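# Sort stickered items into matching colored containers

## Task

Put every item inside the container whose color is the same as the color of the sticker on that item.

## Robot and tools

Setup: four identical i2rt Big YAM arms named arm1, arm2, arm3 and arm4. Each has six revolute joints, a two-finger gripper and a wrist camera (arm1_cam_wrist to arm4_cam_wrist). Four fixed room cameras are also available: cam_room_a1, cam_room_a2, cam_room_b1, cam_room_b2. With joints 1 and 6 at 0 and the hand level and pointing ahead, the wrist camera rides on top of the hand and looks toward the fingertips. Reach is roughly 1.0 m from the joint1 axis.

Frame: every pose is in one shared scene frame, in metres, origin on the floor, +z up. Quaternions are written w, x, y, z. Each foot (base_link) looks along its own +x. Calibrated feet: arm1 (-0.644, +1.377, +0.914) q(+0.682, +0.007, +0.004, +0.731); arm2 (-0.655, -0.555, +0.928) q(+0.747, +0.002, +0.000, -0.665); arm3 (+0.651, -1.332, +0.868) q(+0.663, -0.004, -0.006, -0.748); arm4 (+0.648, +0.477, +0.879) q(+0.687, +0.001, +0.003, +0.727). The reported hand is a point between the finger pads, about 1 cm short of the tips. The fingers extend along the hand's +z axis and open and close along its y axis. hand_target is where the hand would be at the joint targets currently being held.

move: one action for any subset of arms. Top-level keys are arm1..arm4 plus optional cameras. Each arm key holds its own object; an arm that is left out receives nothing new. Inside an arm object:
- joints: a dict of absolute targets keyed by name. joint1_rad -2.879 to 2.879 (spins the arm about its foot, positive counter-clockwise seen from above); joint2_rad 0 to 3.141 (shoulder); joint3_rad 0 to 3.019 (elbow, 0 folded); joint4_rad -1.692 to 1.57 (hand pitch, positive tips fingers up); joint5_rad -1.57 to 1.57 (hand yaw, positive toward the arm's right); joint6_rad -2.094 to 2.094 (hand roll, positive clockwise viewed from behind); gripper_m 0 to 0.093, the absolute fingertip gap in metres. Joint values are radians.
- target: one list of 7 numbers [x, y, z, qw, qx, qy, qz], an absolute hand pose in the scene frame (metres). The hand follows a straight line from its hand_target toward it. When target is given, joints may only carry gripper_m.
- speed: top speed of that line in m/s, 0.002 to 0.5, default 0.25; allowed only together with target. Rotation is capped at twice this value in rad/s.
All motions in one call begin together. All hand lines in a call finish together, paced by the slowest. A hand line lasts 0.5 to 10 s and a whole action at most 15 s. Lines ignore obstacles and other arms. Each step the commanded pose is clipped to 100 mm and 20 degrees from the measured hand, and inverse kinematics favours position over orientation. Expect the hand to lag, drift and land 1 cm or more off, worst with a nearly straight arm. Joint moves run each joint at its own rate, so the hand can sweep a wide arc.
cameras: list of camera names or "all"; omitted or null means all, [] means none.

Results: per-arm state with joint_positions, Joint velocities (rad/s, gripper in m/s; may read "within noise"), joint torques (N m, arm joints only; joints 3 and 4 flip sign past ±28), hand, hand_target, joint_status and hand_status. A "move" line names each arm sent a motion and says "done" or its worst status. Statuses: off_target (stopped short and may still be pushing); time_out (joints keep a nearby target and keep pushing; on_its_own lists the ones not yet there, and "held at" gives a target, not a reading); not_followed, reported after "joint command not followed" or "pose unreachable" when a safety check blocked the arm (it may keep trying later). "as last shown" marks arms not named in the call; their status reads "not commanded". The "pictures" line gives the image order; images may be slightly older than the state.

Gripper: holding a hard part at full force, gripper_m reads up to about 5 mm below its width, or up to 2 mm above on some units. Closed on nothing it reads 0.000 to 0.003. Pressing about 5 mm under the first-contact reading gives full force (roughly 50 to 64 N per pad); soft items get crushed harder the smaller the target. Release by commanding well above the reading.

wait: seconds from 0 to 10, optional cameras; returns full state and images.
zoom_image: camera name and region [x0, y0, x1, y1] in pixels from the top-left, no larger than 504 by 504; only cameras present in the latest images.
read_manual: section "licences" only; moves nothing.
finished_scene: scene, the current scene's number; irreversible, so call it only when every item sits in its matching container and stays there.

Ordering rules: an unknown key makes a call invalid; an out-of-range value gets it refused. If a move or wait is refused, or a stop interrupts it, the rest of that reply's move, wait and finished_scene calls are skipped.

Hazards: the arms do not stop on contact and keep pushing hard, which heats motors (MOTOR HOT at 85 °C; at 100 °C an OVER-TEMPERATURE FAULT drops the arm for 30 to 60 s, and keys show limit_stop_at_motor_heat, so resend them). Ease a stalled joint by commanding its reported position. Never press two arms together, including closing one gripper on another's fingers; the clearance check can be late and ignores fingers, gripper housings and wrist cameras. Do not knock anything off the work area or to the floor, drop items, release them while moving, or slam. Loose objects may get an occasional small shove. The simulation keeps running while you think, holding the last commands.

Each tool is called after ">>>" as a command line: name --argument value for each argument, lists and objects as JSON in quotes; but a table of rows of numbers goes row by row, as --pt "numbers of a row", without its own name.

## Session

>>> move

Scene clock: 0.00 s.
Joint torques (N m): no reading
Motor temperatures (°C): arm1=[22 24 25 23 21 21 21] | arm2=[24 24 24 22 22 20 23] | arm3=[24 24 23 24 24 23 23] | arm4=[23 21 22 22 25 21 24]
Heat: arm1: hottest joint3_rad 25 °C; arm2: hottest joint1_rad 24 °C; arm3: hottest joint1_rad 24 °C; arm4: hottest joint5_rad 25 °C.
Joint velocities: within noise
arm1.joint_positions: joint1_rad=-0.126 joint2_rad=+0.534 joint3_rad=+1.403 joint4_rad=-1.611 joint5_rad=-0.026 joint6_rad=-0.127 gripper_m=+0.09396
arm1.joint_status: not commanded
arm1.hand: x=-0.6307 y=+1.5344 z=+1.4214 quat_wxyz=(-0.298, +0.671, -0.622, -0.272) (m; scene frame)
arm1.hand_target: x=-0.6306 y=+1.5327 z=+1.4326 quat_wxyz=(-0.308, +0.666, -0.618, -0.280) (m; scene frame)
arm1.hand_status: not commanded
arm2.joint_positions: joint1_rad=-0.045 joint2_rad=+0.390 joint3_rad=+1.428 joint4_rad=-1.186 joint5_rad=+0.166 joint6_rad=-0.774 gripper_m=+0.09396
arm2.joint_status: not commanded
arm2.hand: x=-0.6756 y=-0.6916 z=+1.5578 quat_wxyz=(-0.217, -0.319, -0.688, +0.615) (m; scene frame)
arm2.hand_target: x=-0.6760 y=-0.6854 z=+1.5652 quat_wxyz=(-0.221, -0.317, -0.681, +0.622) (m; scene frame)
arm2.hand_status: not commanded
arm3.joint_positions: joint1_rad=+0.075 joint2_rad=+0.276 joint3_rad=+1.523 joint4_rad=-1.599 joint5_rad=-0.185 joint6_rad=-0.597 gripper_m=+0.09396
arm3.joint_status: not commanded
arm3.hand: x=+0.6803 y=-1.3506 z=+1.4452 quat_wxyz=(-0.326, -0.350, -0.735, +0.481) (m; scene frame)
arm3.hand_target: x=+0.6804 y=-1.3484 z=+1.4507 quat_wxyz=(-0.328, -0.347, -0.731, +0.487) (m; scene frame)
arm3.hand_status: not commanded
arm4.joint_positions: joint1_rad=+0.109 joint2_rad=+0.555 joint3_rad=+1.556 joint4_rad=-1.251 joint5_rad=+0.178 joint6_rad=-0.775 gripper_m=+0.09396
arm4.joint_status: not commanded
arm4.hand: x=+0.6522 y=+0.6599 z=+1.5276 quat_wxyz=(-0.572, +0.731, -0.297, -0.221) (m; scene frame)
arm4.hand_target: x=+0.6531 y=+0.6547 z=+1.5360 quat_wxyz=(-0.580, +0.725, -0.296, -0.226) (m; scene frame)
arm4.hand_status: not commanded
pictures: arm1_cam_wrist, arm2_cam_wrist, arm3_cam_wrist, arm4_cam_wrist, cam_room_a1, cam_room_a2, cam_room_b1, cam_room_b2
Images, in order (width x height): arm1_cam_wrist 672x504, arm2_cam_wrist 672x504, arm3_cam_wrist 672x504, arm4_cam_wrist 672x504, cam_room_a1 672x504, cam_room_a2 672x504, cam_room_b1 672x504, cam_room_b2 672x504.

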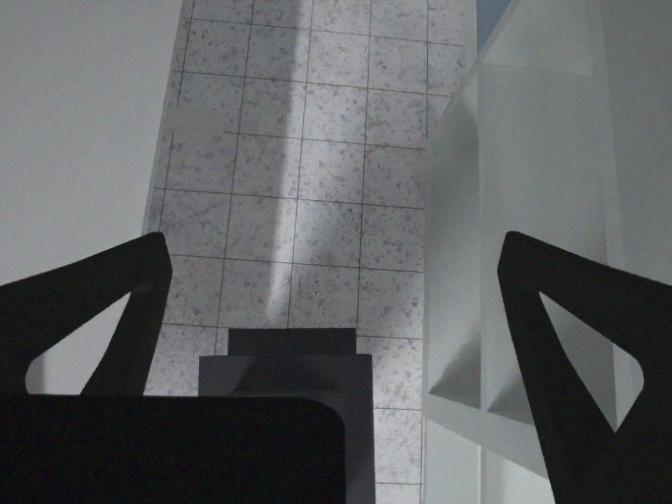

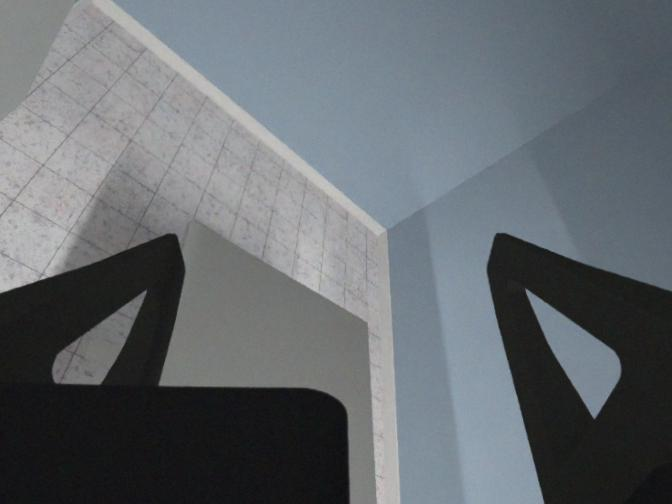

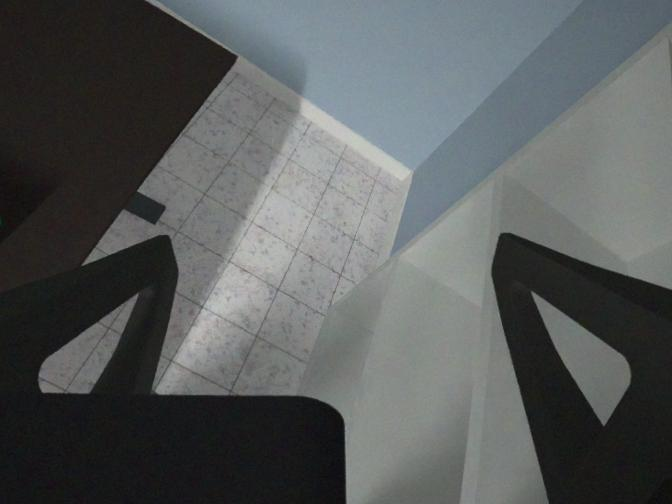

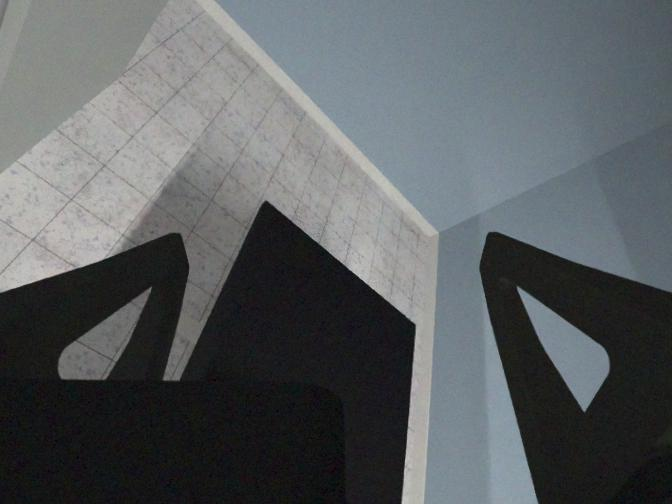

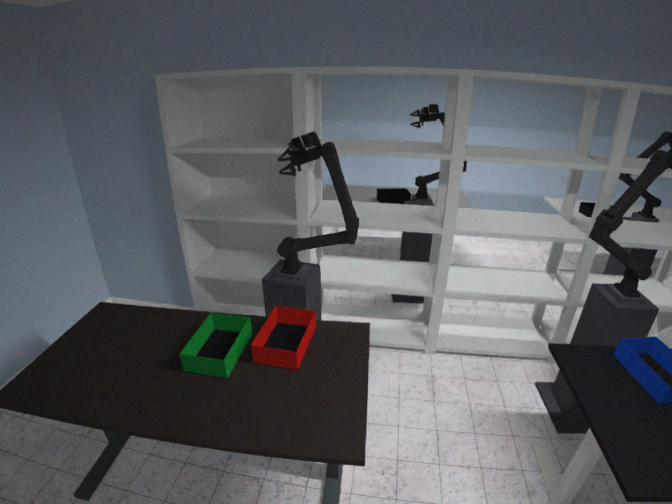

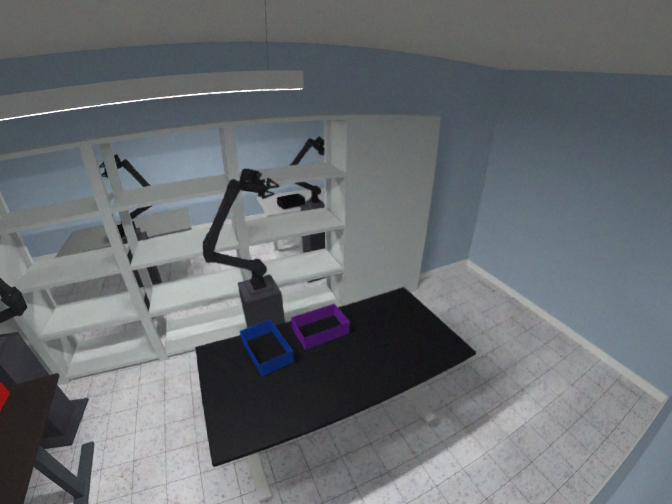

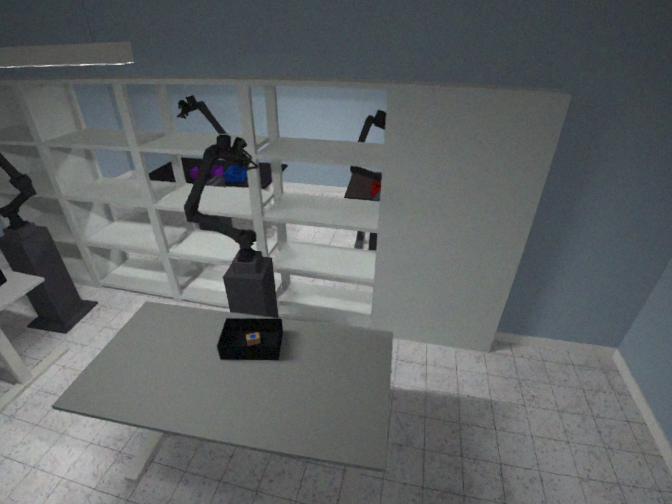

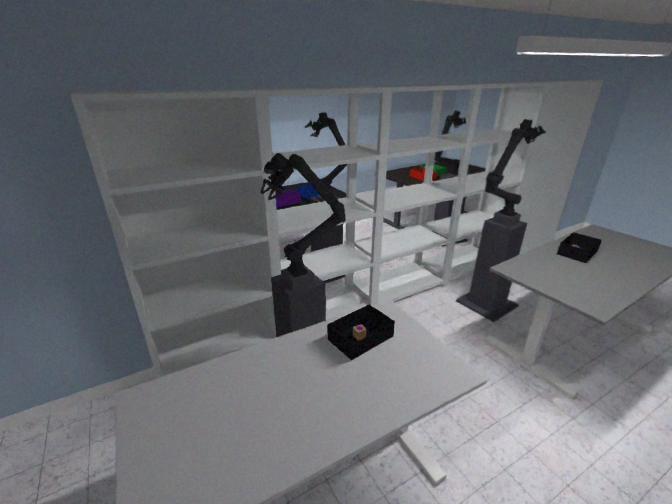

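>>> zoom_image --camera "cam_room_b1" --region '[200, 300, 300, 375]'

>>> zoom_image --camera "cam_room_b2" --region '[310, 295, 410, 370]'

>>> zoom_image --camera "cam_room_b1" --region '[80, 70, 400, 310]'

>>> zoom_image --camera "cam_room_b2" --region '[240, 80, 560, 320]'

>>> zoom_image --camera "cam_room_a1" --region '[170, 60, 672, 400]'

>>> zoom_image --camera "cam_room_a2" --region '[0, 110, 500, 480]'

>>> move --arm1 '{"joints":{"joint1_rad":-1.57,"joint2_rad":1.2,"joint3_rad":1.4,"joint4_rad":-1.35,"joint5_rad":0,"joint6_rad":0}}' --arm2 '{"joints":{"joint1_rad":1.57,"joint2_rad":1.2,"joint3_rad":1.4,"joint4_rad":-1.35,"joint5_rad":0,"joint6_rad":0}}' --arm4 '{"joints":{"joint1_rad":1.57,"joint2_rad":0.6,"joint3_rad":1.4,"joint4_rad":0,"joint5_rad":0,"joint6_rad":0}}'

Scaled by 5.040.

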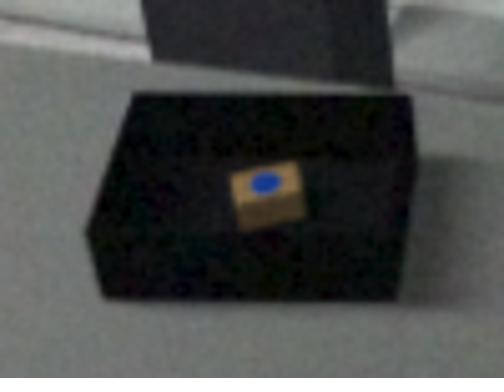

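Scaled by 5.040.

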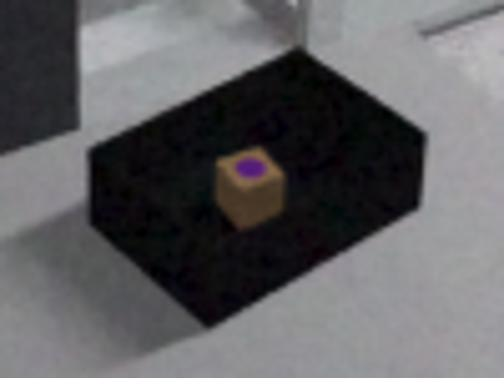

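Scaled by 1.575.

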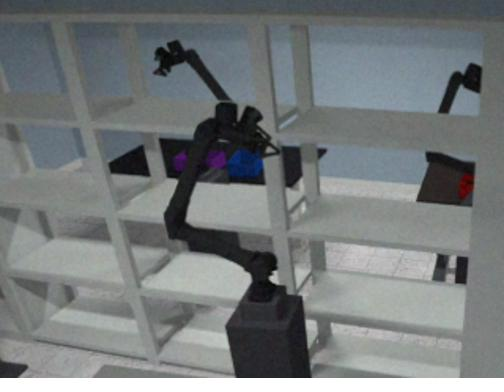

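Scaled by 1.575.

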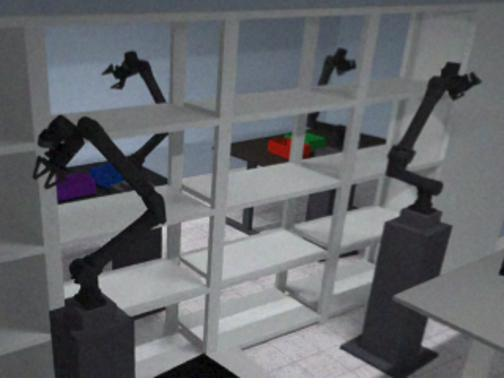

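Scaled by 1.004.

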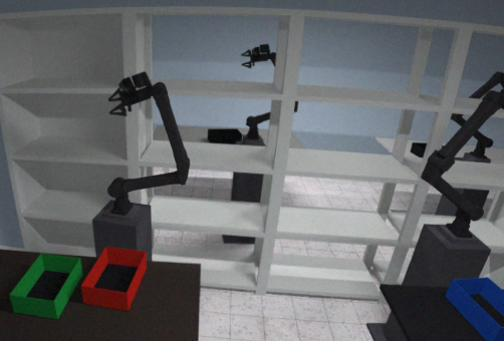

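Scaled by 1.008.

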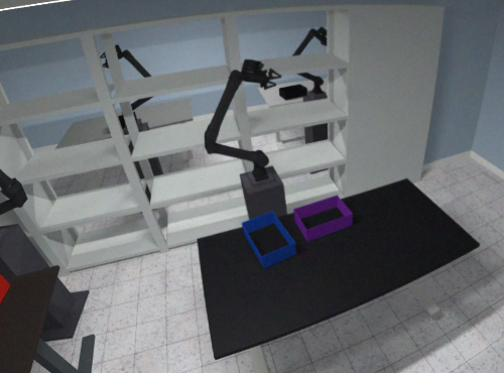

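Scene clock: 18.17 s.
Joint torques (N m): arm1=[-10.4 1.32 18.41 4 0.22 0.37] | arm2=[1.38 0.56 12.1 2.95 -0.31 -0.39] | arm3=[1.2 9.99 5.34 1.94 -0.05 -0.02] | arm4=[1.49 1.9 7.73 1.43 0.12 0.21]
Motor temperatures (°C): arm1=[22 24 28 24 21 21 21] | arm2=[24 25 26 22 22 20 23] | arm3=[24 25 24 24 24 23 23] | arm4=[23 22 24 22 25 21 24]
Heat: arm1: hottest joint3_rad 28 °C; arm2: hottest joint3_rad 26 °C; arm3: hottest joint2_rad 25 °C; arm4: hottest joint5_rad 25 °C.
move: arm1 time_out; arm2 time_out; arm4 done
Joint velocities: within noise
arm1.joint_positions: joint1_rad=-1.471 joint2_rad=+1.123 joint3_rad=+1.315 joint4_rad=-1.430 joint5_rad=-0.006 joint6_rad=-0.033 gripper_m=+0.09397
arm1.joint_status: joint1_rad time_out (moved -1.345 of -1.444); joint4_rad time_out (moved +0.180 of +0.261); the others done
arm1.on_its_own: joint1_rad reads -1.471 and still pushes toward -1.570 since a time_out; joint4_rad reads -1.430 and still pushes toward -1.350 since a time_out
arm1.hand: x=-0.2695 y=+1.4398 z=+1.2503 quat_wxyz=(-0.158, +0.100, -0.982, -0.016) (m; scene frame)
arm1.hand_target: x=-0.2163 y=+1.4053 z=+1.2669 quat_wxyz=(-0.201, +0.034, -0.979, -0.009) (m; scene frame)
arm1.hand_status: not commanded
arm2.joint_positions: joint1_rad=+1.561 joint2_rad=+1.099 joint3_rad=+1.393 joint4_rad=-1.380 joint5_rad=+0.007 joint6_rad=+0.047 gripper_m=+0.09399
arm2.joint_status: joint6_rad time_out (moved +0.821 of +0.774); the others done
arm2.on_its_own: joint6_rad reads +0.047 and still pushes toward +0.000 since a time_out
arm2.hand: x=-0.2673 y=-0.5165 z=+1.3207 quat_wxyz=(-0.241, +0.028, -0.970, -0.017) (m; scene frame)
arm2.hand_target: x=-0.2358 y=-0.5080 z=+1.2887 quat_wxyz=(-0.210, +0.056, -0.976, -0.014) (m; scene frame)
arm2.hand_status: not commanded
arm3: as last shown
arm4.joint_positions: joint1_rad=+1.565 joint2_rad=+0.608 joint3_rad=+1.387 joint4_rad=-0.015 joint5_rad=-0.001 joint6_rad=-0.014 gripper_m=+0.09399
arm4.joint_status: all done
arm4.hand: x=+0.4522 y=+0.4704 z=+1.7209 quat_wxyz=(+0.018, +0.390, +0.011, -0.920) (m; scene frame)
arm4.hand_target: x=+0.4670 y=+0.4703 z=+1.7309 quat_wxyz=(+0.027, +0.373, +0.009, -0.927) (m; scene frame)
arm4.hand_status: not commanded
pictures: arm1_cam_wrist, arm2_cam_wrist, arm3_cam_wrist, arm4_cam_wrist, cam_room_a1, cam_room_a2, cam_room_b1, cam_room_b2
Images, in order (width x height): arm1_cam_wrist 672x504, arm2_cam_wrist 672x504, arm3_cam_wrist 672x504, arm4_cam_wrist 672x504, cam_room_a1 672x504, cam_room_a2 672x504, cam_room_b1 672x504, cam_room_b2 672x504.

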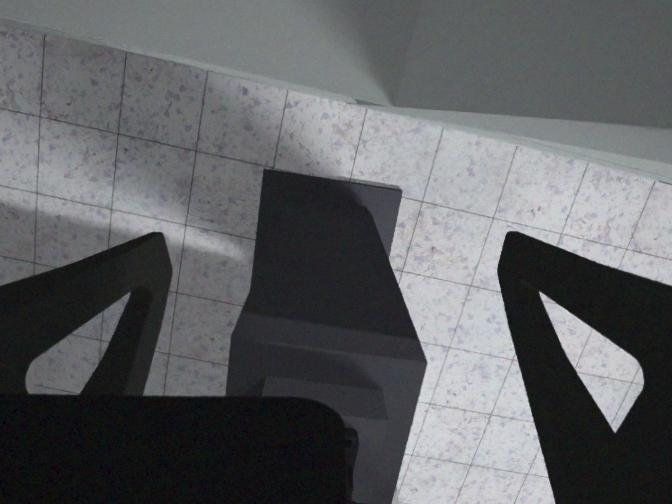

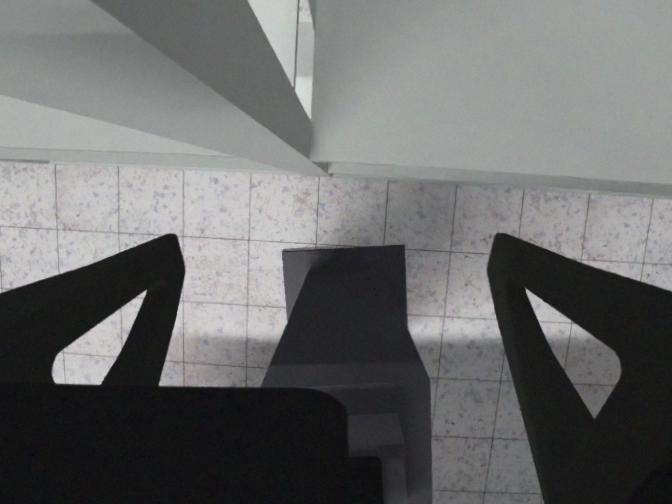

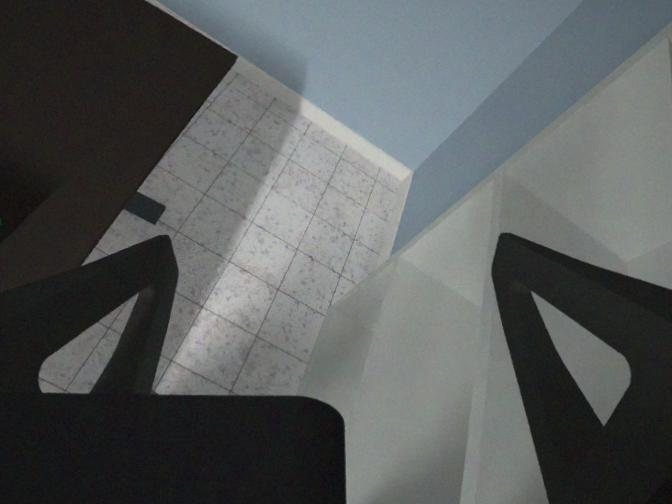

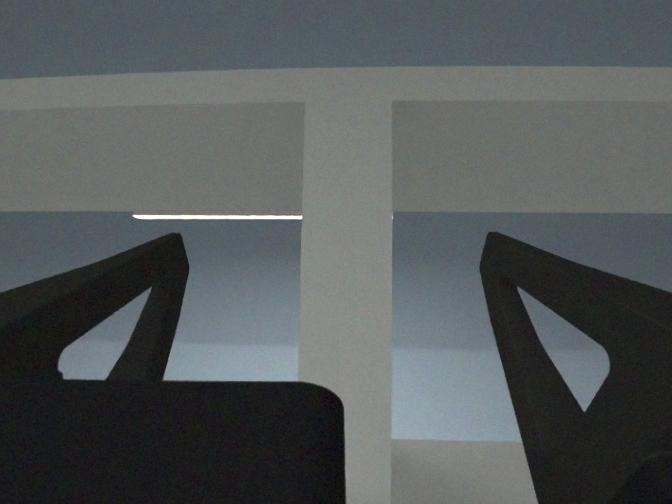

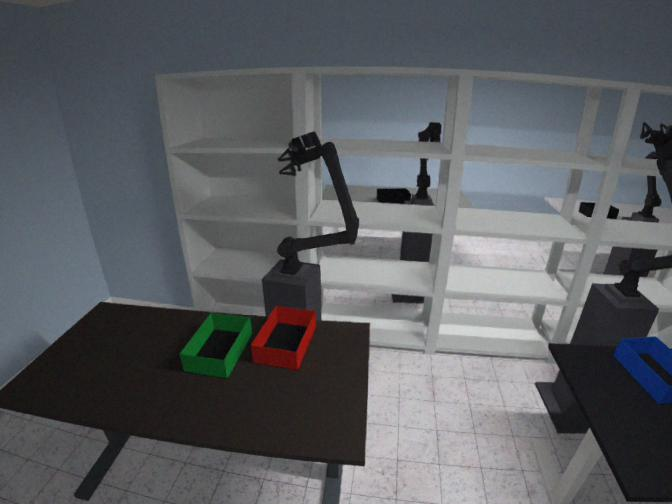

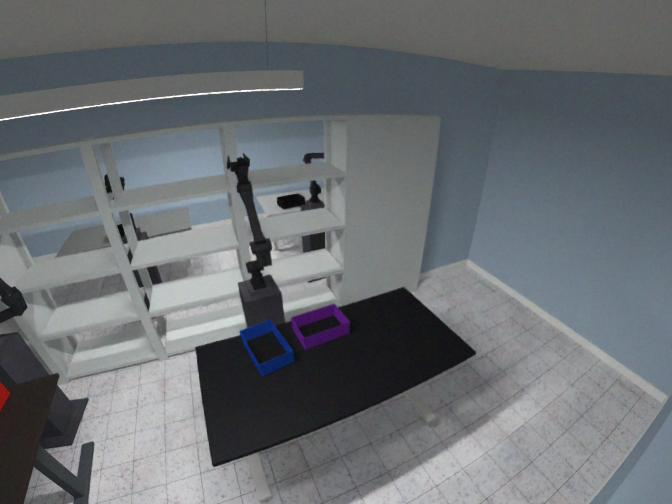

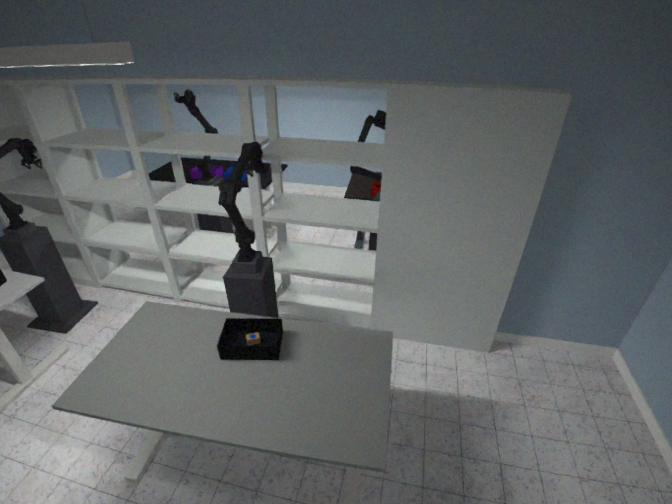

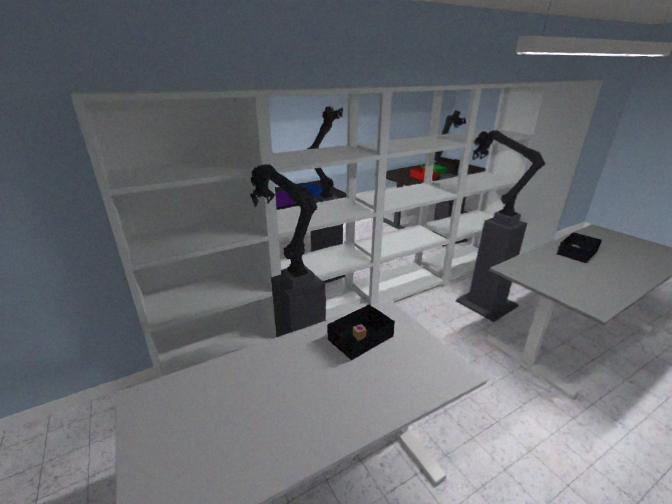

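>>> move --arm1 '{"joints":{"joint1_rad":-1.471,"joint2_rad":0.8,"joint3_rad":1.2,"joint4_rad":-0.6}}' --arm2 '{"joints":{"joint1_rad":2.17,"joint2_rad":0.7,"joint3_rad":1.1,"joint4_rad":-0.6,"joint6_rad":0}}' --arm4 '{"joints":{"joint1_rad":0.91,"joint2_rad":0.7,"joint3_rad":1.1,"joint4_rad":-0.6}}' --cameras '["arm2_cam_wrist","arm4_cam_wrist"]'

>>> move --arm1 '{"joints":{"joint1_rad":-2.2}}' --arm4 '{"joints":{"joint1_rad":2.12}}' --cameras '["arm1_cam_wrist","arm4_cam_wrist"]'

>>> move --arm1 '{"joints":{"joint1_rad":0.0,"joint2_rad":0.9,"joint3_rad":1.3,"joint4_rad":-1.6}}' --arm2 '{"joints":{"joint1_rad":0.0,"joint2_rad":0.9,"joint3_rad":1.3,"joint4_rad":-1.6}}' --arm4 '{"joints":{"joint1_rad":0.0,"joint2_rad":0.9,"joint3_rad":1.3,"joint4_rad":-1.6}}' --arm3 '{"joints":{"joint1_rad":0.0,"joint2_rad":0.9,"joint3_rad":1.3,"joint4_rad":-1.6,"joint5_rad":0,"joint6_rad":0}}'

Scene clock: 41.33 s.
Joint torques (N m): arm1=[-1.67 -0.79 13.57 2.62 0.08 -0.06] | arm2=[1.14 -2.55 11.89 3.41 0.01 -0.07] | arm3=[1.14 10.11 5.33 1.96 -0.05 0] | arm4=[0.56 -2.37 11.52 1.02 0.09 0.16]
Motor temperatures (°C): arm1=[22 24 34 24 22 21 21] | arm2=[24 24 30 23 22 20 23] | arm3=[24 25 24 24 24 23 23] | arm4=[23 22 27 22 25 21 24]
Heat: arm1: hottest joint3_rad 34 °C; arm2: hottest joint3_rad 30 °C; arm3: hottest joint2_rad 25 °C; arm4: hottest joint3_rad 27 °C.
move: arm1 done; arm2 done; arm4 done
Joint velocities: within noise
arm1.joint_positions: joint1_rad=-1.470 joint2_rad=+0.798 joint3_rad=+1.174 joint4_rad=-0.622 joint5_rad=-0.002 joint6_rad=+0.007 gripper_m=+0.09397
arm1.joint_status: all done
arm1.hand: x=-0.2413 y=+1.4432 z=+1.4373 quat_wxyz=(-0.606, +0.063, -0.791, -0.056) (m; scene frame)
arm1.hand_target: x=-0.2413 y=+1.4424 z=+1.4574 quat_wxyz=(-0.625, +0.064, -0.776, -0.055) (m; scene frame)
arm1.hand_status: not commanded
arm2.joint_positions: joint1_rad=+2.166 joint2_rad=+0.695 joint3_rad=+1.100 joint4_rad=-0.620 joint5_rad=+0.000 joint6_rad=+0.014 gripper_m=+0.09399
arm2.joint_status: all done
arm2.hand: x=-0.3788 y=-0.3183 z=+1.4529 quat_wxyz=(-0.588, +0.266, -0.731, -0.224) (m; scene frame)
arm2.hand_target: x=-0.3776 y=-0.3152 z=+1.4555 quat_wxyz=(-0.594, +0.271, -0.724, -0.223) (m; scene frame)
arm2.hand_status: not commanded
arm3: as last shown
arm4.joint_positions: joint1_rad=+0.913 joint2_rad=+0.702 joint3_rad=+1.068 joint4_rad=-0.588 joint5_rad=+0.000 joint6_rad=-0.013 gripper_m=+0.09400
arm4.joint_status: all done
arm4.hand: x=+0.3429 y=+0.6905 z=+1.3896 quat_wxyz=(-0.187, +0.746, -0.228, -0.597) (m; scene frame)
arm4.hand_target: x=+0.3472 y=+0.6892 z=+1.4061 quat_wxyz=(-0.187, +0.738, -0.232, -0.606) (m; scene frame)
arm4.hand_status: not commanded
pictures: arm2_cam_wrist, arm4_cam_wrist
Images, in order (width x height): arm2_cam_wrist 672x504, arm4_cam_wrist 672x504.

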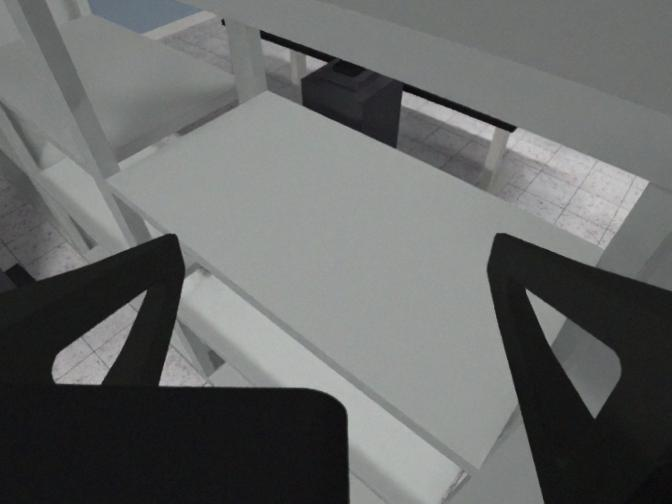

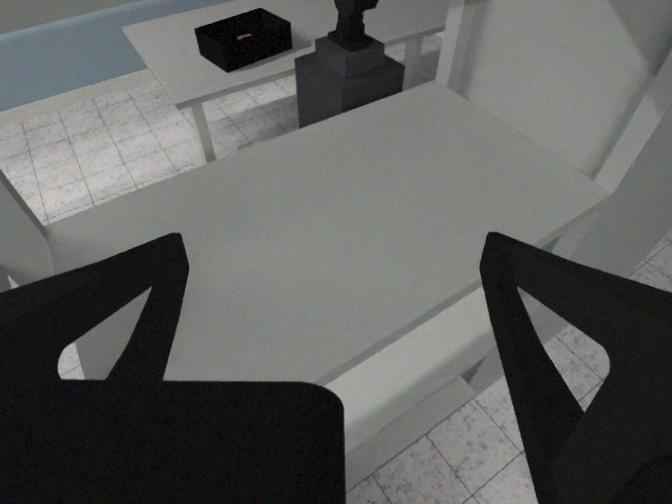

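Scene clock: 42.93 s.
Joint torques (N m): arm1=[-2.67 -0.73 13.75 2.65 0.01 -0.02] | arm2=[1.08 -2.37 11.88 3.41 0.01 -0.07] | arm3=[1.2 9.99 5.35 1.95 -0.05 -0.01] | arm4=[0.85 -2.02 11.62 0.98 0.09 0.16]
Motor temperatures (°C): arm1=[22 24 33 24 21 21 21] | arm2=[24 24 30 23 22 20 23] | arm3=[24 25 24 24 24 23 23] | arm4=[23 22 27 22 25 21 24]
Heat: arm1: hottest joint3_rad 33 °C; arm2: hottest joint3_rad 30 °C; arm3: hottest joint2_rad 25 °C; arm4: hottest joint3_rad 27 °C.
move: arm1 done; arm4 done
Joint velocities: within noise
arm1.joint_positions: joint1_rad=-2.195 joint2_rad=+0.797 joint3_rad=+1.174 joint4_rad=-0.621 joint5_rad=+0.000 joint6_rad=+0.006 gripper_m=+0.09398
arm1.joint_status: all done
arm1.hand: x=-0.2963 y=+1.1648 z=+1.4381 quat_wxyz=(-0.586, -0.218, -0.762, +0.168) (m; scene frame)
arm1.hand_target: x=-0.2970 y=+1.1631 z=+1.4575 quat_wxyz=(-0.602, -0.213, -0.749, +0.176) (m; scene frame)
arm1.hand_status: not commanded
arm2, arm3: as last shown
arm4.joint_positions: joint1_rad=+2.117 joint2_rad=+0.702 joint3_rad=+1.068 joint4_rad=-0.588 joint5_rad=+0.000 joint6_rad=-0.012 gripper_m=+0.09400
arm4.joint_status: all done
arm4.hand: x=+0.3428 y=+0.2678 z=+1.3911 quat_wxyz=(+0.183, +0.742, +0.236, -0.600) (m; scene frame)
arm4.hand_target: x=+0.3469 y=+0.2695 z=+1.4075 quat_wxyz=(+0.190, +0.737, +0.230, -0.606) (m; scene frame)
arm4.hand_status: not commanded
pictures: arm1_cam_wrist, arm4_cam_wrist
Images, in order (width x height): arm1_cam_wrist 672x504, arm4_cam_wrist 672x504.

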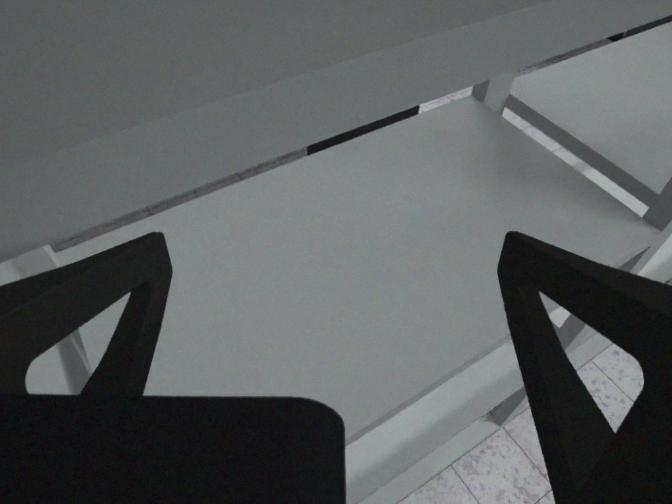

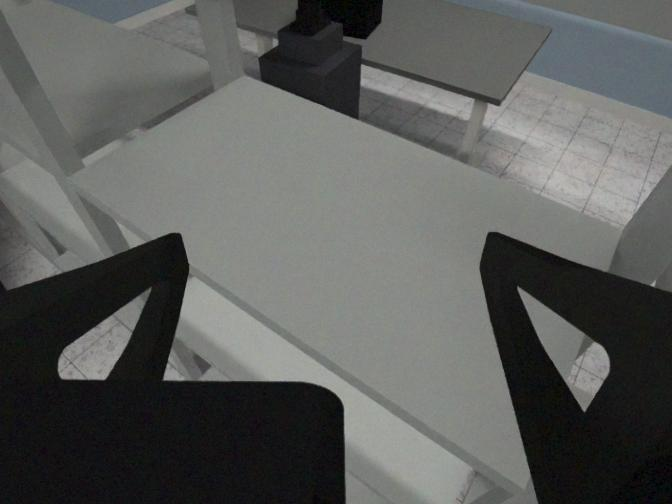

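Scene clock: 45.00 s.
Joint torques (N m): arm1=[-1.26 -2.14 15.42 0.58 0.08 0] | arm2=[0.5 -6.12 16.03 0.88 -0.09 -0.05] | arm3=[0.79 -4.25 9.46 0.66 0.12 0.01] | arm4=[0.5 -5.3 11.54 0.2 0.03 0.18]
Motor temperatures (°C): arm1=[22 24 34 24 21 21 21] | arm2=[24 24 31 23 22 20 23] | arm3=[24 25 24 24 24 23 23] | arm4=[23 22 27 22 25 21 24]
Heat: arm1: hottest joint3_rad 34 °C; arm2: hottest joint3_rad 31 °C; arm3: hottest joint2_rad 25 °C; arm4: hottest joint3_rad 27 °C.
move: arm1 done; arm2 done; arm3 done; arm4 done
Joint velocities: within noise
arm1.joint_positions: joint1_rad=-0.005 joint2_rad=+0.909 joint3_rad=+1.245 joint4_rad=-1.589 joint5_rad=-0.002 joint6_rad=+0.005 gripper_m=+0.09399
arm1.joint_status: all done
arm1.hand: x=-0.6556 y=+1.6559 z=+1.2781 quat_wxyz=(-0.103, +0.717, -0.678, -0.122) (m; scene frame)
arm1.hand_target: x=-0.6565 y=+1.6562 z=+1.3040 quat_wxyz=(-0.121, +0.717, -0.671, -0.141) (m; scene frame)
arm1.hand_status: not commanded
arm2.joint_positions: joint1_rad=+0.003 joint2_rad=+0.911 joint3_rad=+1.241 joint4_rad=-1.587 joint5_rad=+0.002 joint6_rad=+0.013 gripper_m=+0.09400
arm2.joint_status: all done
arm2.hand: x=-0.6229 y=-0.8352 z=+1.2886 quat_wxyz=(-0.117, -0.660, -0.735, +0.102) (m; scene frame)
arm2.hand_target: x=-0.6235 y=-0.8352 z=+1.3163 quat_wxyz=(-0.137, -0.654, -0.734, +0.121) (m; scene frame)
arm2.hand_status: not commanded
arm3.joint_positions: joint1_rad=+0.008 joint2_rad=+0.905 joint3_rad=+1.289 joint4_rad=-1.599 joint5_rad=-0.003 joint6_rad=-0.008 gripper_m=+0.09396
arm3.joint_status: all done
arm3.hand: x=+0.6190 y=-1.6058 z=+1.2544 quat_wxyz=(-0.124, -0.730, -0.658, +0.136) (m; scene frame)
arm3.hand_target: x=+0.6163 y=-1.6047 z=+1.2603 quat_wxyz=(-0.128, -0.735, -0.651, +0.142) (m; scene frame)
arm3.hand_status: not commanded
arm4.joint_positions: joint1_rad=+0.003 joint2_rad=+0.910 joint3_rad=+1.256 joint4_rad=-1.589 joint5_rad=+0.001 joint6_rad=-0.011 gripper_m=+0.09402
arm4.joint_status: all done
arm4.hand: x=+0.6335 y=+0.7597 z=+1.2461 quat_wxyz=(-0.110, +0.722, -0.673, -0.118) (m; scene frame)
arm4.hand_target: x=+0.6343 y=+0.7587 z=+1.2672 quat_wxyz=(-0.124, +0.714, -0.676, -0.135) (m; scene frame)
arm4.hand_status: not commanded
pictures: arm1_cam_wrist, arm2_cam_wrist, arm3_cam_wrist, arm4_cam_wrist, cam_room_a1, cam_room_a2, cam_room_b1, cam_room_b2
Images, in order (width x height): arm1_cam_wrist 672x504, arm2_cam_wrist 672x504, arm3_cam_wrist 672x504, arm4_cam_wrist 672x504, cam_room_a1 672x504, cam_room_a2 672x504, cam_room_b1 672x504, cam_room_b2 672x504.

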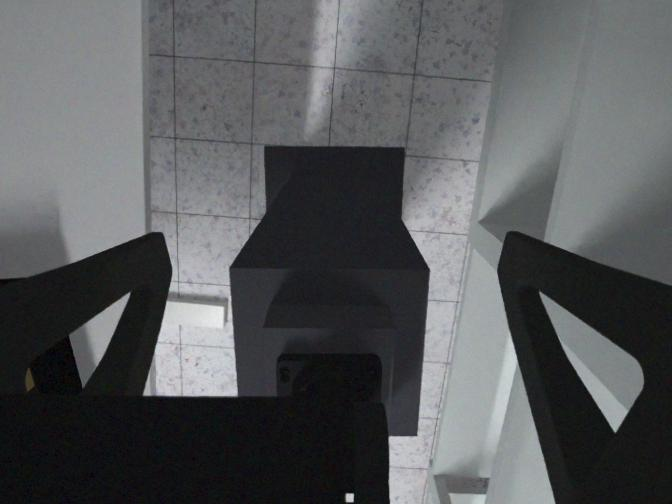

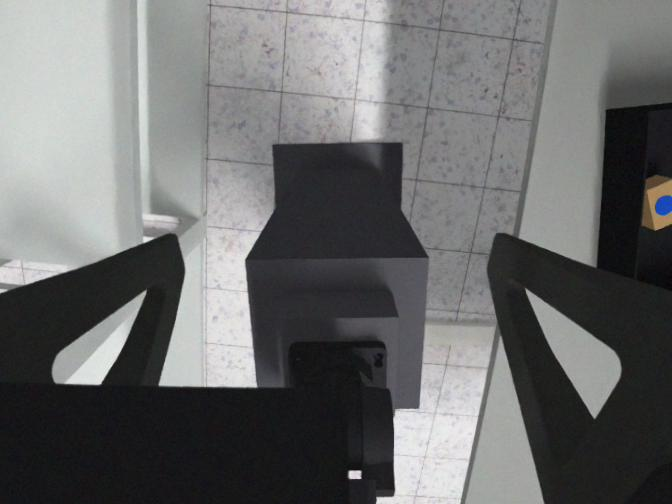

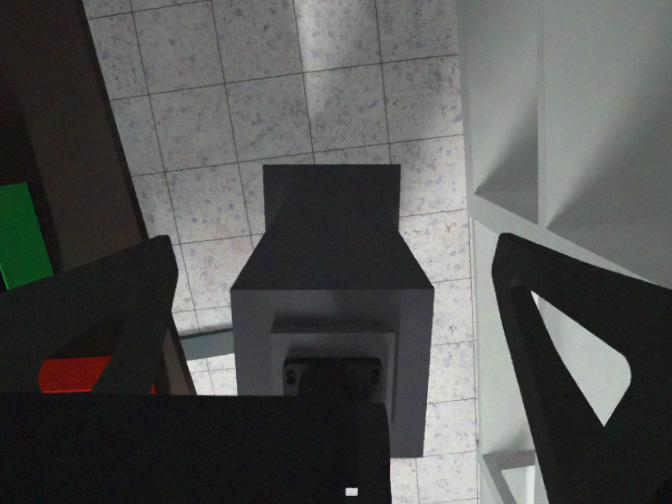

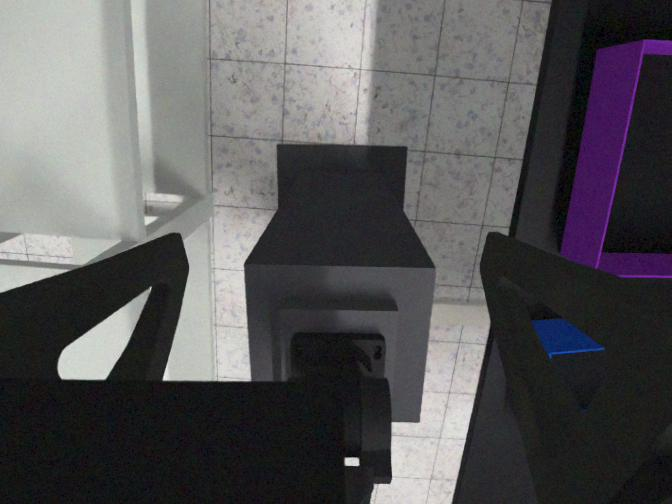

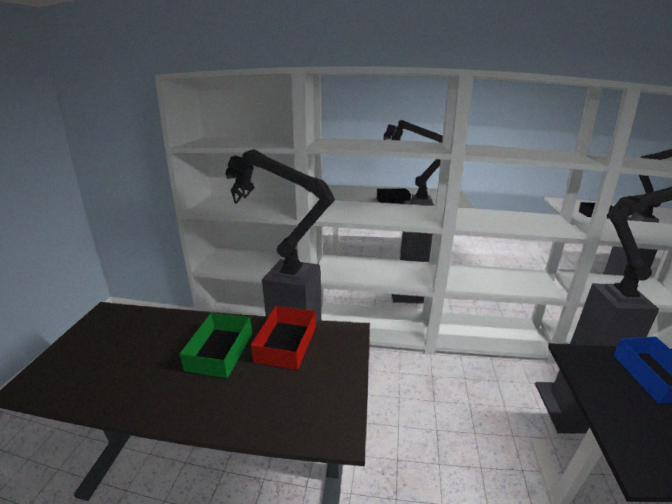

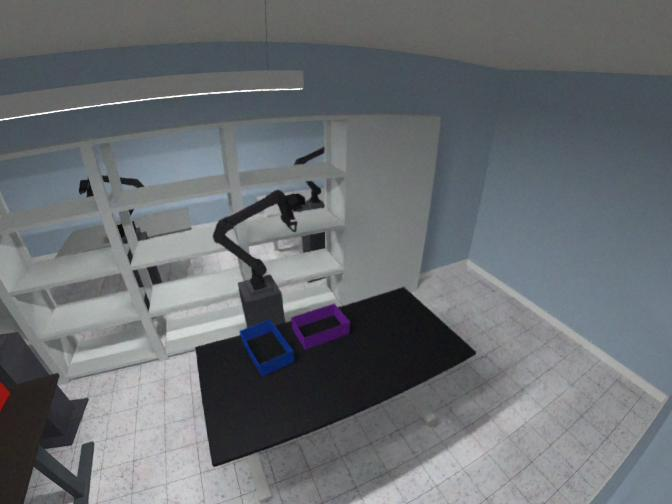

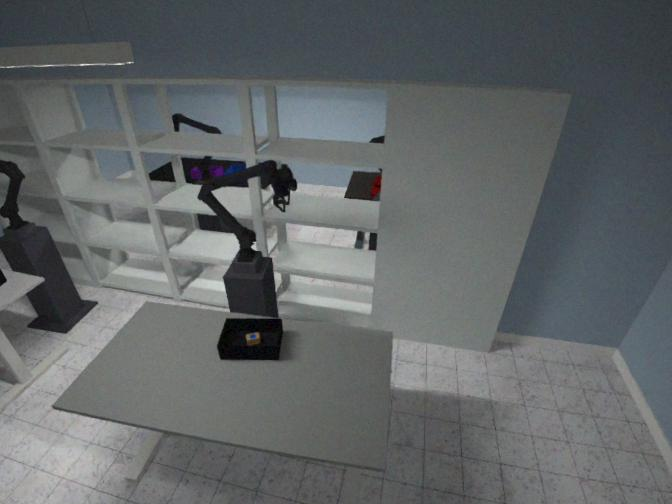

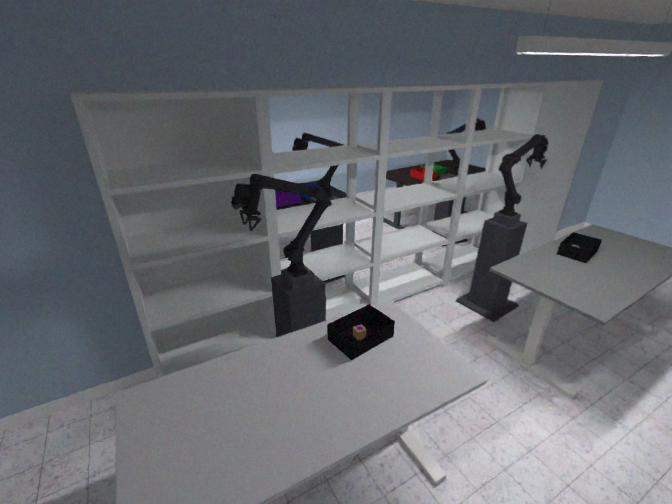

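>>> move --arm1 '{"joints":{"joint1_rad":1.57,"joint2_rad":1.15,"joint3_rad":1.45}}' --arm2 '{"joints":{"joint1_rad":-1.5,"joint2_rad":1.15,"joint3_rad":1.45}}' --arm4 '{"joints":{"joint1_rad":-1.3,"joint2_rad":1.15,"joint3_rad":1.45}}' --arm3 '{"joints":{"joint1_rad":1.3,"joint2_rad":1.15,"joint3_rad":1.45}}'

Scene clock: 52.67 s.
Joint torques (N m): arm1=[-1.85 -6.53 13.87 0.53 0.06 0.02] | arm2=[0.85 -10.23 13.96 0.92 -0.04 -0.06] | arm3=[1.55 -9.47 12.01 0.46 0.06 0.01] | arm4=[0.91 -9.47 10.61 0.25 0.07 0.16]
Motor temperatures (°C): arm1=[22 24 35 24 21 21 21] | arm2=[24 24 32 22 22 20 23] | arm3=[24 25 25 24 24 23 23] | arm4=[23 22 28 22 25 21 24]
Heat: arm1: hottest joint3_rad 35 °C; arm2: hottest joint3_rad 32 °C; arm3: hottest joint2_rad 25 °C; arm4: hottest joint3_rad 28 °C.
move: arm1 done; arm2 done; arm3 done; arm4 done
Joint velocities: within noise
arm1.joint_positions: joint1_rad=+1.569 joint2_rad=+1.167 joint3_rad=+1.412 joint4_rad=-1.594 joint5_rad=-0.002 joint6_rad=+0.005 gripper_m=+0.09400
arm1.joint_status: all done
arm1.hand: x=-0.9974 y=+1.3526 z=+1.2780 quat_wxyz=(+0.003, +0.992, +0.031, -0.119) (m; scene frame)
arm1.hand_target: x=-0.9968 y=+1.3523 z=+1.2993 quat_wxyz=(+0.003, +0.989, +0.034, -0.143) (m; scene frame)
arm1.hand_status: not commanded
arm2.joint_positions: joint1_rad=-1.501 joint2_rad=+1.162 joint3_rad=+1.417 joint4_rad=-1.593 joint5_rad=+0.001 joint6_rad=+0.012 gripper_m=+0.09402
arm2.joint_status: all done
arm2.hand: x=-1.0095 y=-0.6227 z=+1.2893 quat_wxyz=(-0.010, -0.990, -0.087, +0.114) (m; scene frame)
arm2.hand_target: x=-1.0094 y=-0.6232 z=+1.3071 quat_wxyz=(-0.011, -0.987, -0.093, +0.133) (m; scene frame)
arm2.hand_status: not commanded
arm3.joint_positions: joint1_rad=+1.295 joint2_rad=+1.163 joint3_rad=+1.410 joint4_rad=-1.601 joint5_rad=-0.001 joint6_rad=-0.006 gripper_m=+0.09398
arm3.joint_status: all done
arm3.hand: x=+0.9799 y=-1.4651 z=+1.2284 quat_wxyz=(-0.108, -0.192, -0.975, +0.028) (m; scene frame)
arm3.hand_target: x=+0.9829 y=-1.4640 z=+1.2496 quat_wxyz=(-0.134, -0.192, -0.972, +0.033) (m; scene frame)
arm3.hand_status: not commanded
arm4.joint_positions: joint1_rad=-1.302 joint2_rad=+1.163 joint3_rad=+1.421 joint4_rad=-1.595 joint5_rad=+0.000 joint6_rad=-0.011 gripper_m=+0.09404
arm4.joint_status: all done
arm4.hand: x=+0.9912 y=+0.5934 z=+1.2405 quat_wxyz=(-0.113, +0.166, -0.979, -0.017) (m; scene frame)
arm4.hand_target: x=+0.9906 y=+0.5938 z=+1.2570 quat_wxyz=(-0.130, +0.161, -0.978, -0.021) (m; scene frame)
arm4.hand_status: not commanded
pictures: arm1_cam_wrist, arm2_cam_wrist, arm3_cam_wrist, arm4_cam_wrist, cam_room_a1, cam_room_a2, cam_room_b1, cam_room_b2
Images, in order (width x height): arm1_cam_wrist 672x504, arm2_cam_wrist 672x504, arm3_cam_wrist 672x504, arm4_cam_wrist 672x504, cam_room_a1 672x504, cam_room_a2 672x504, cam_room_b1 672x504, cam_room_b2 672x504.

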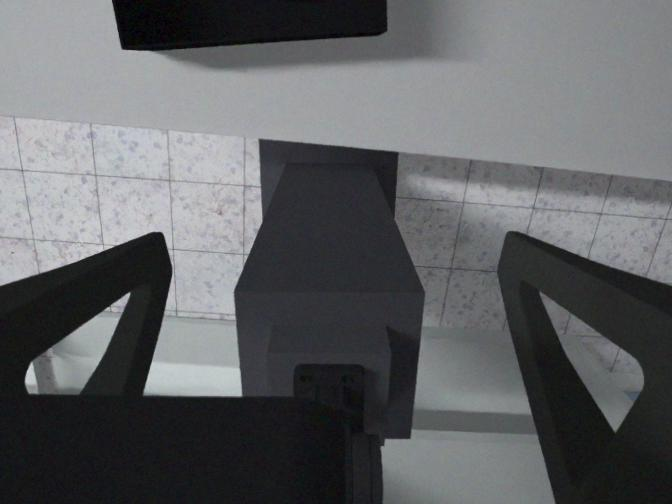

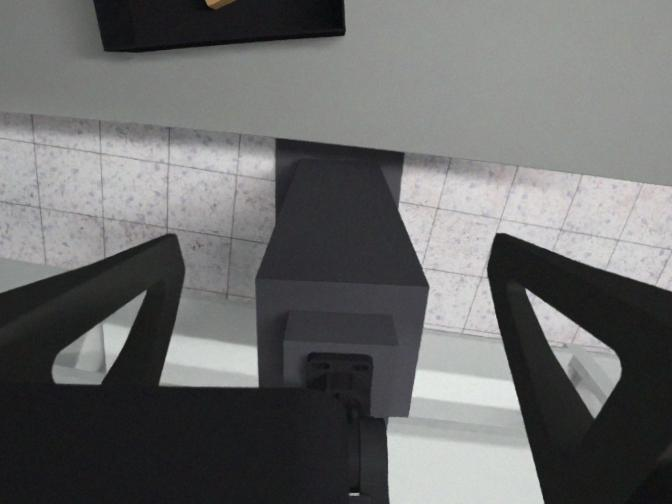

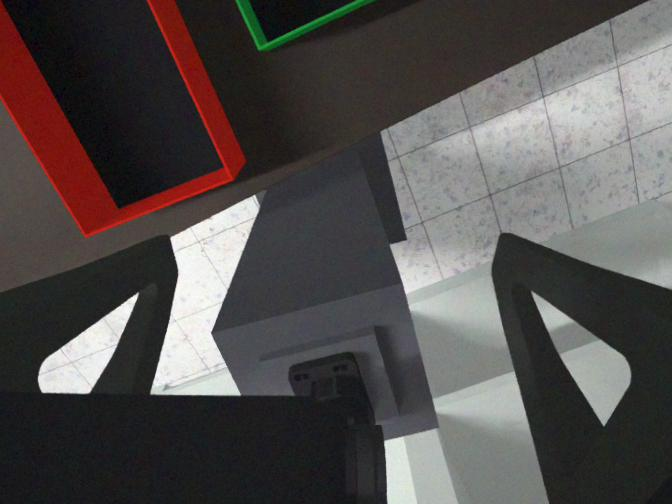

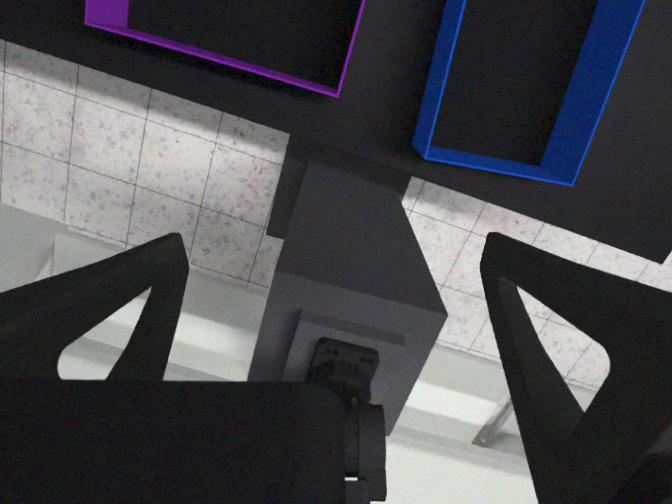

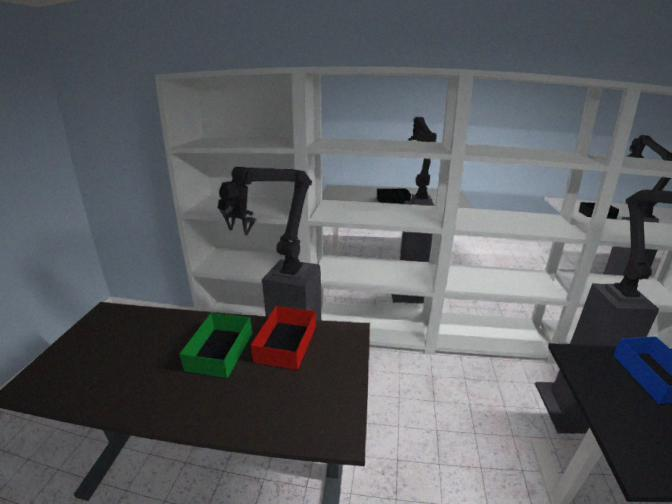

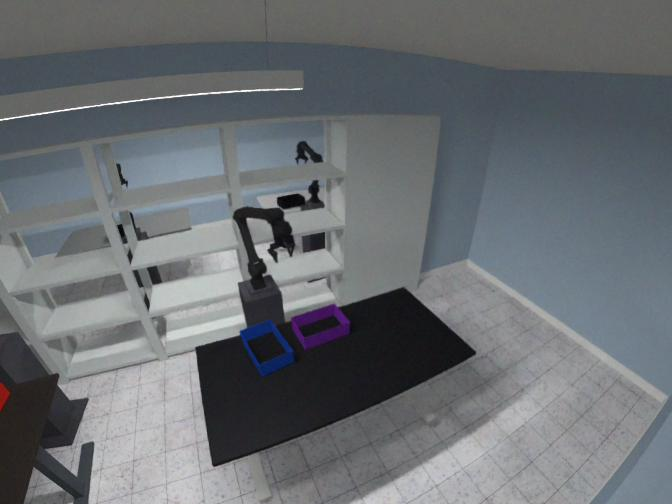

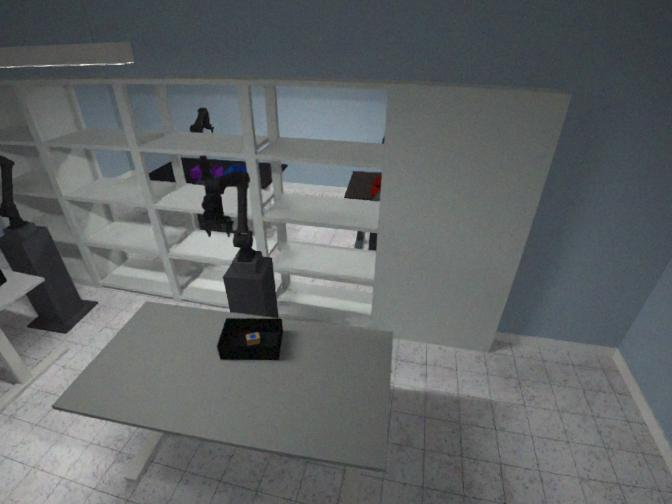

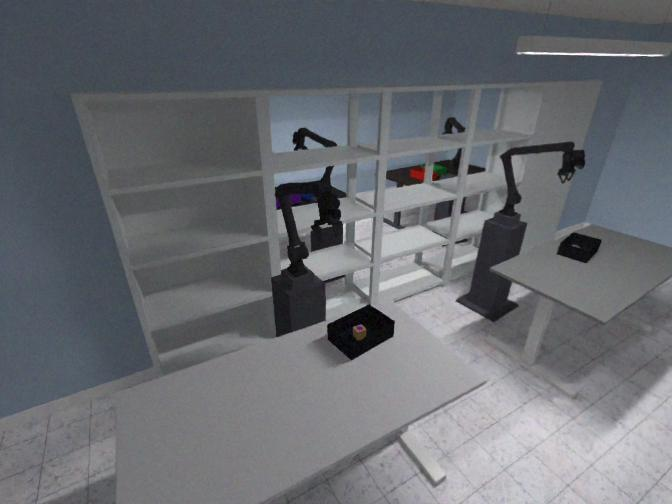

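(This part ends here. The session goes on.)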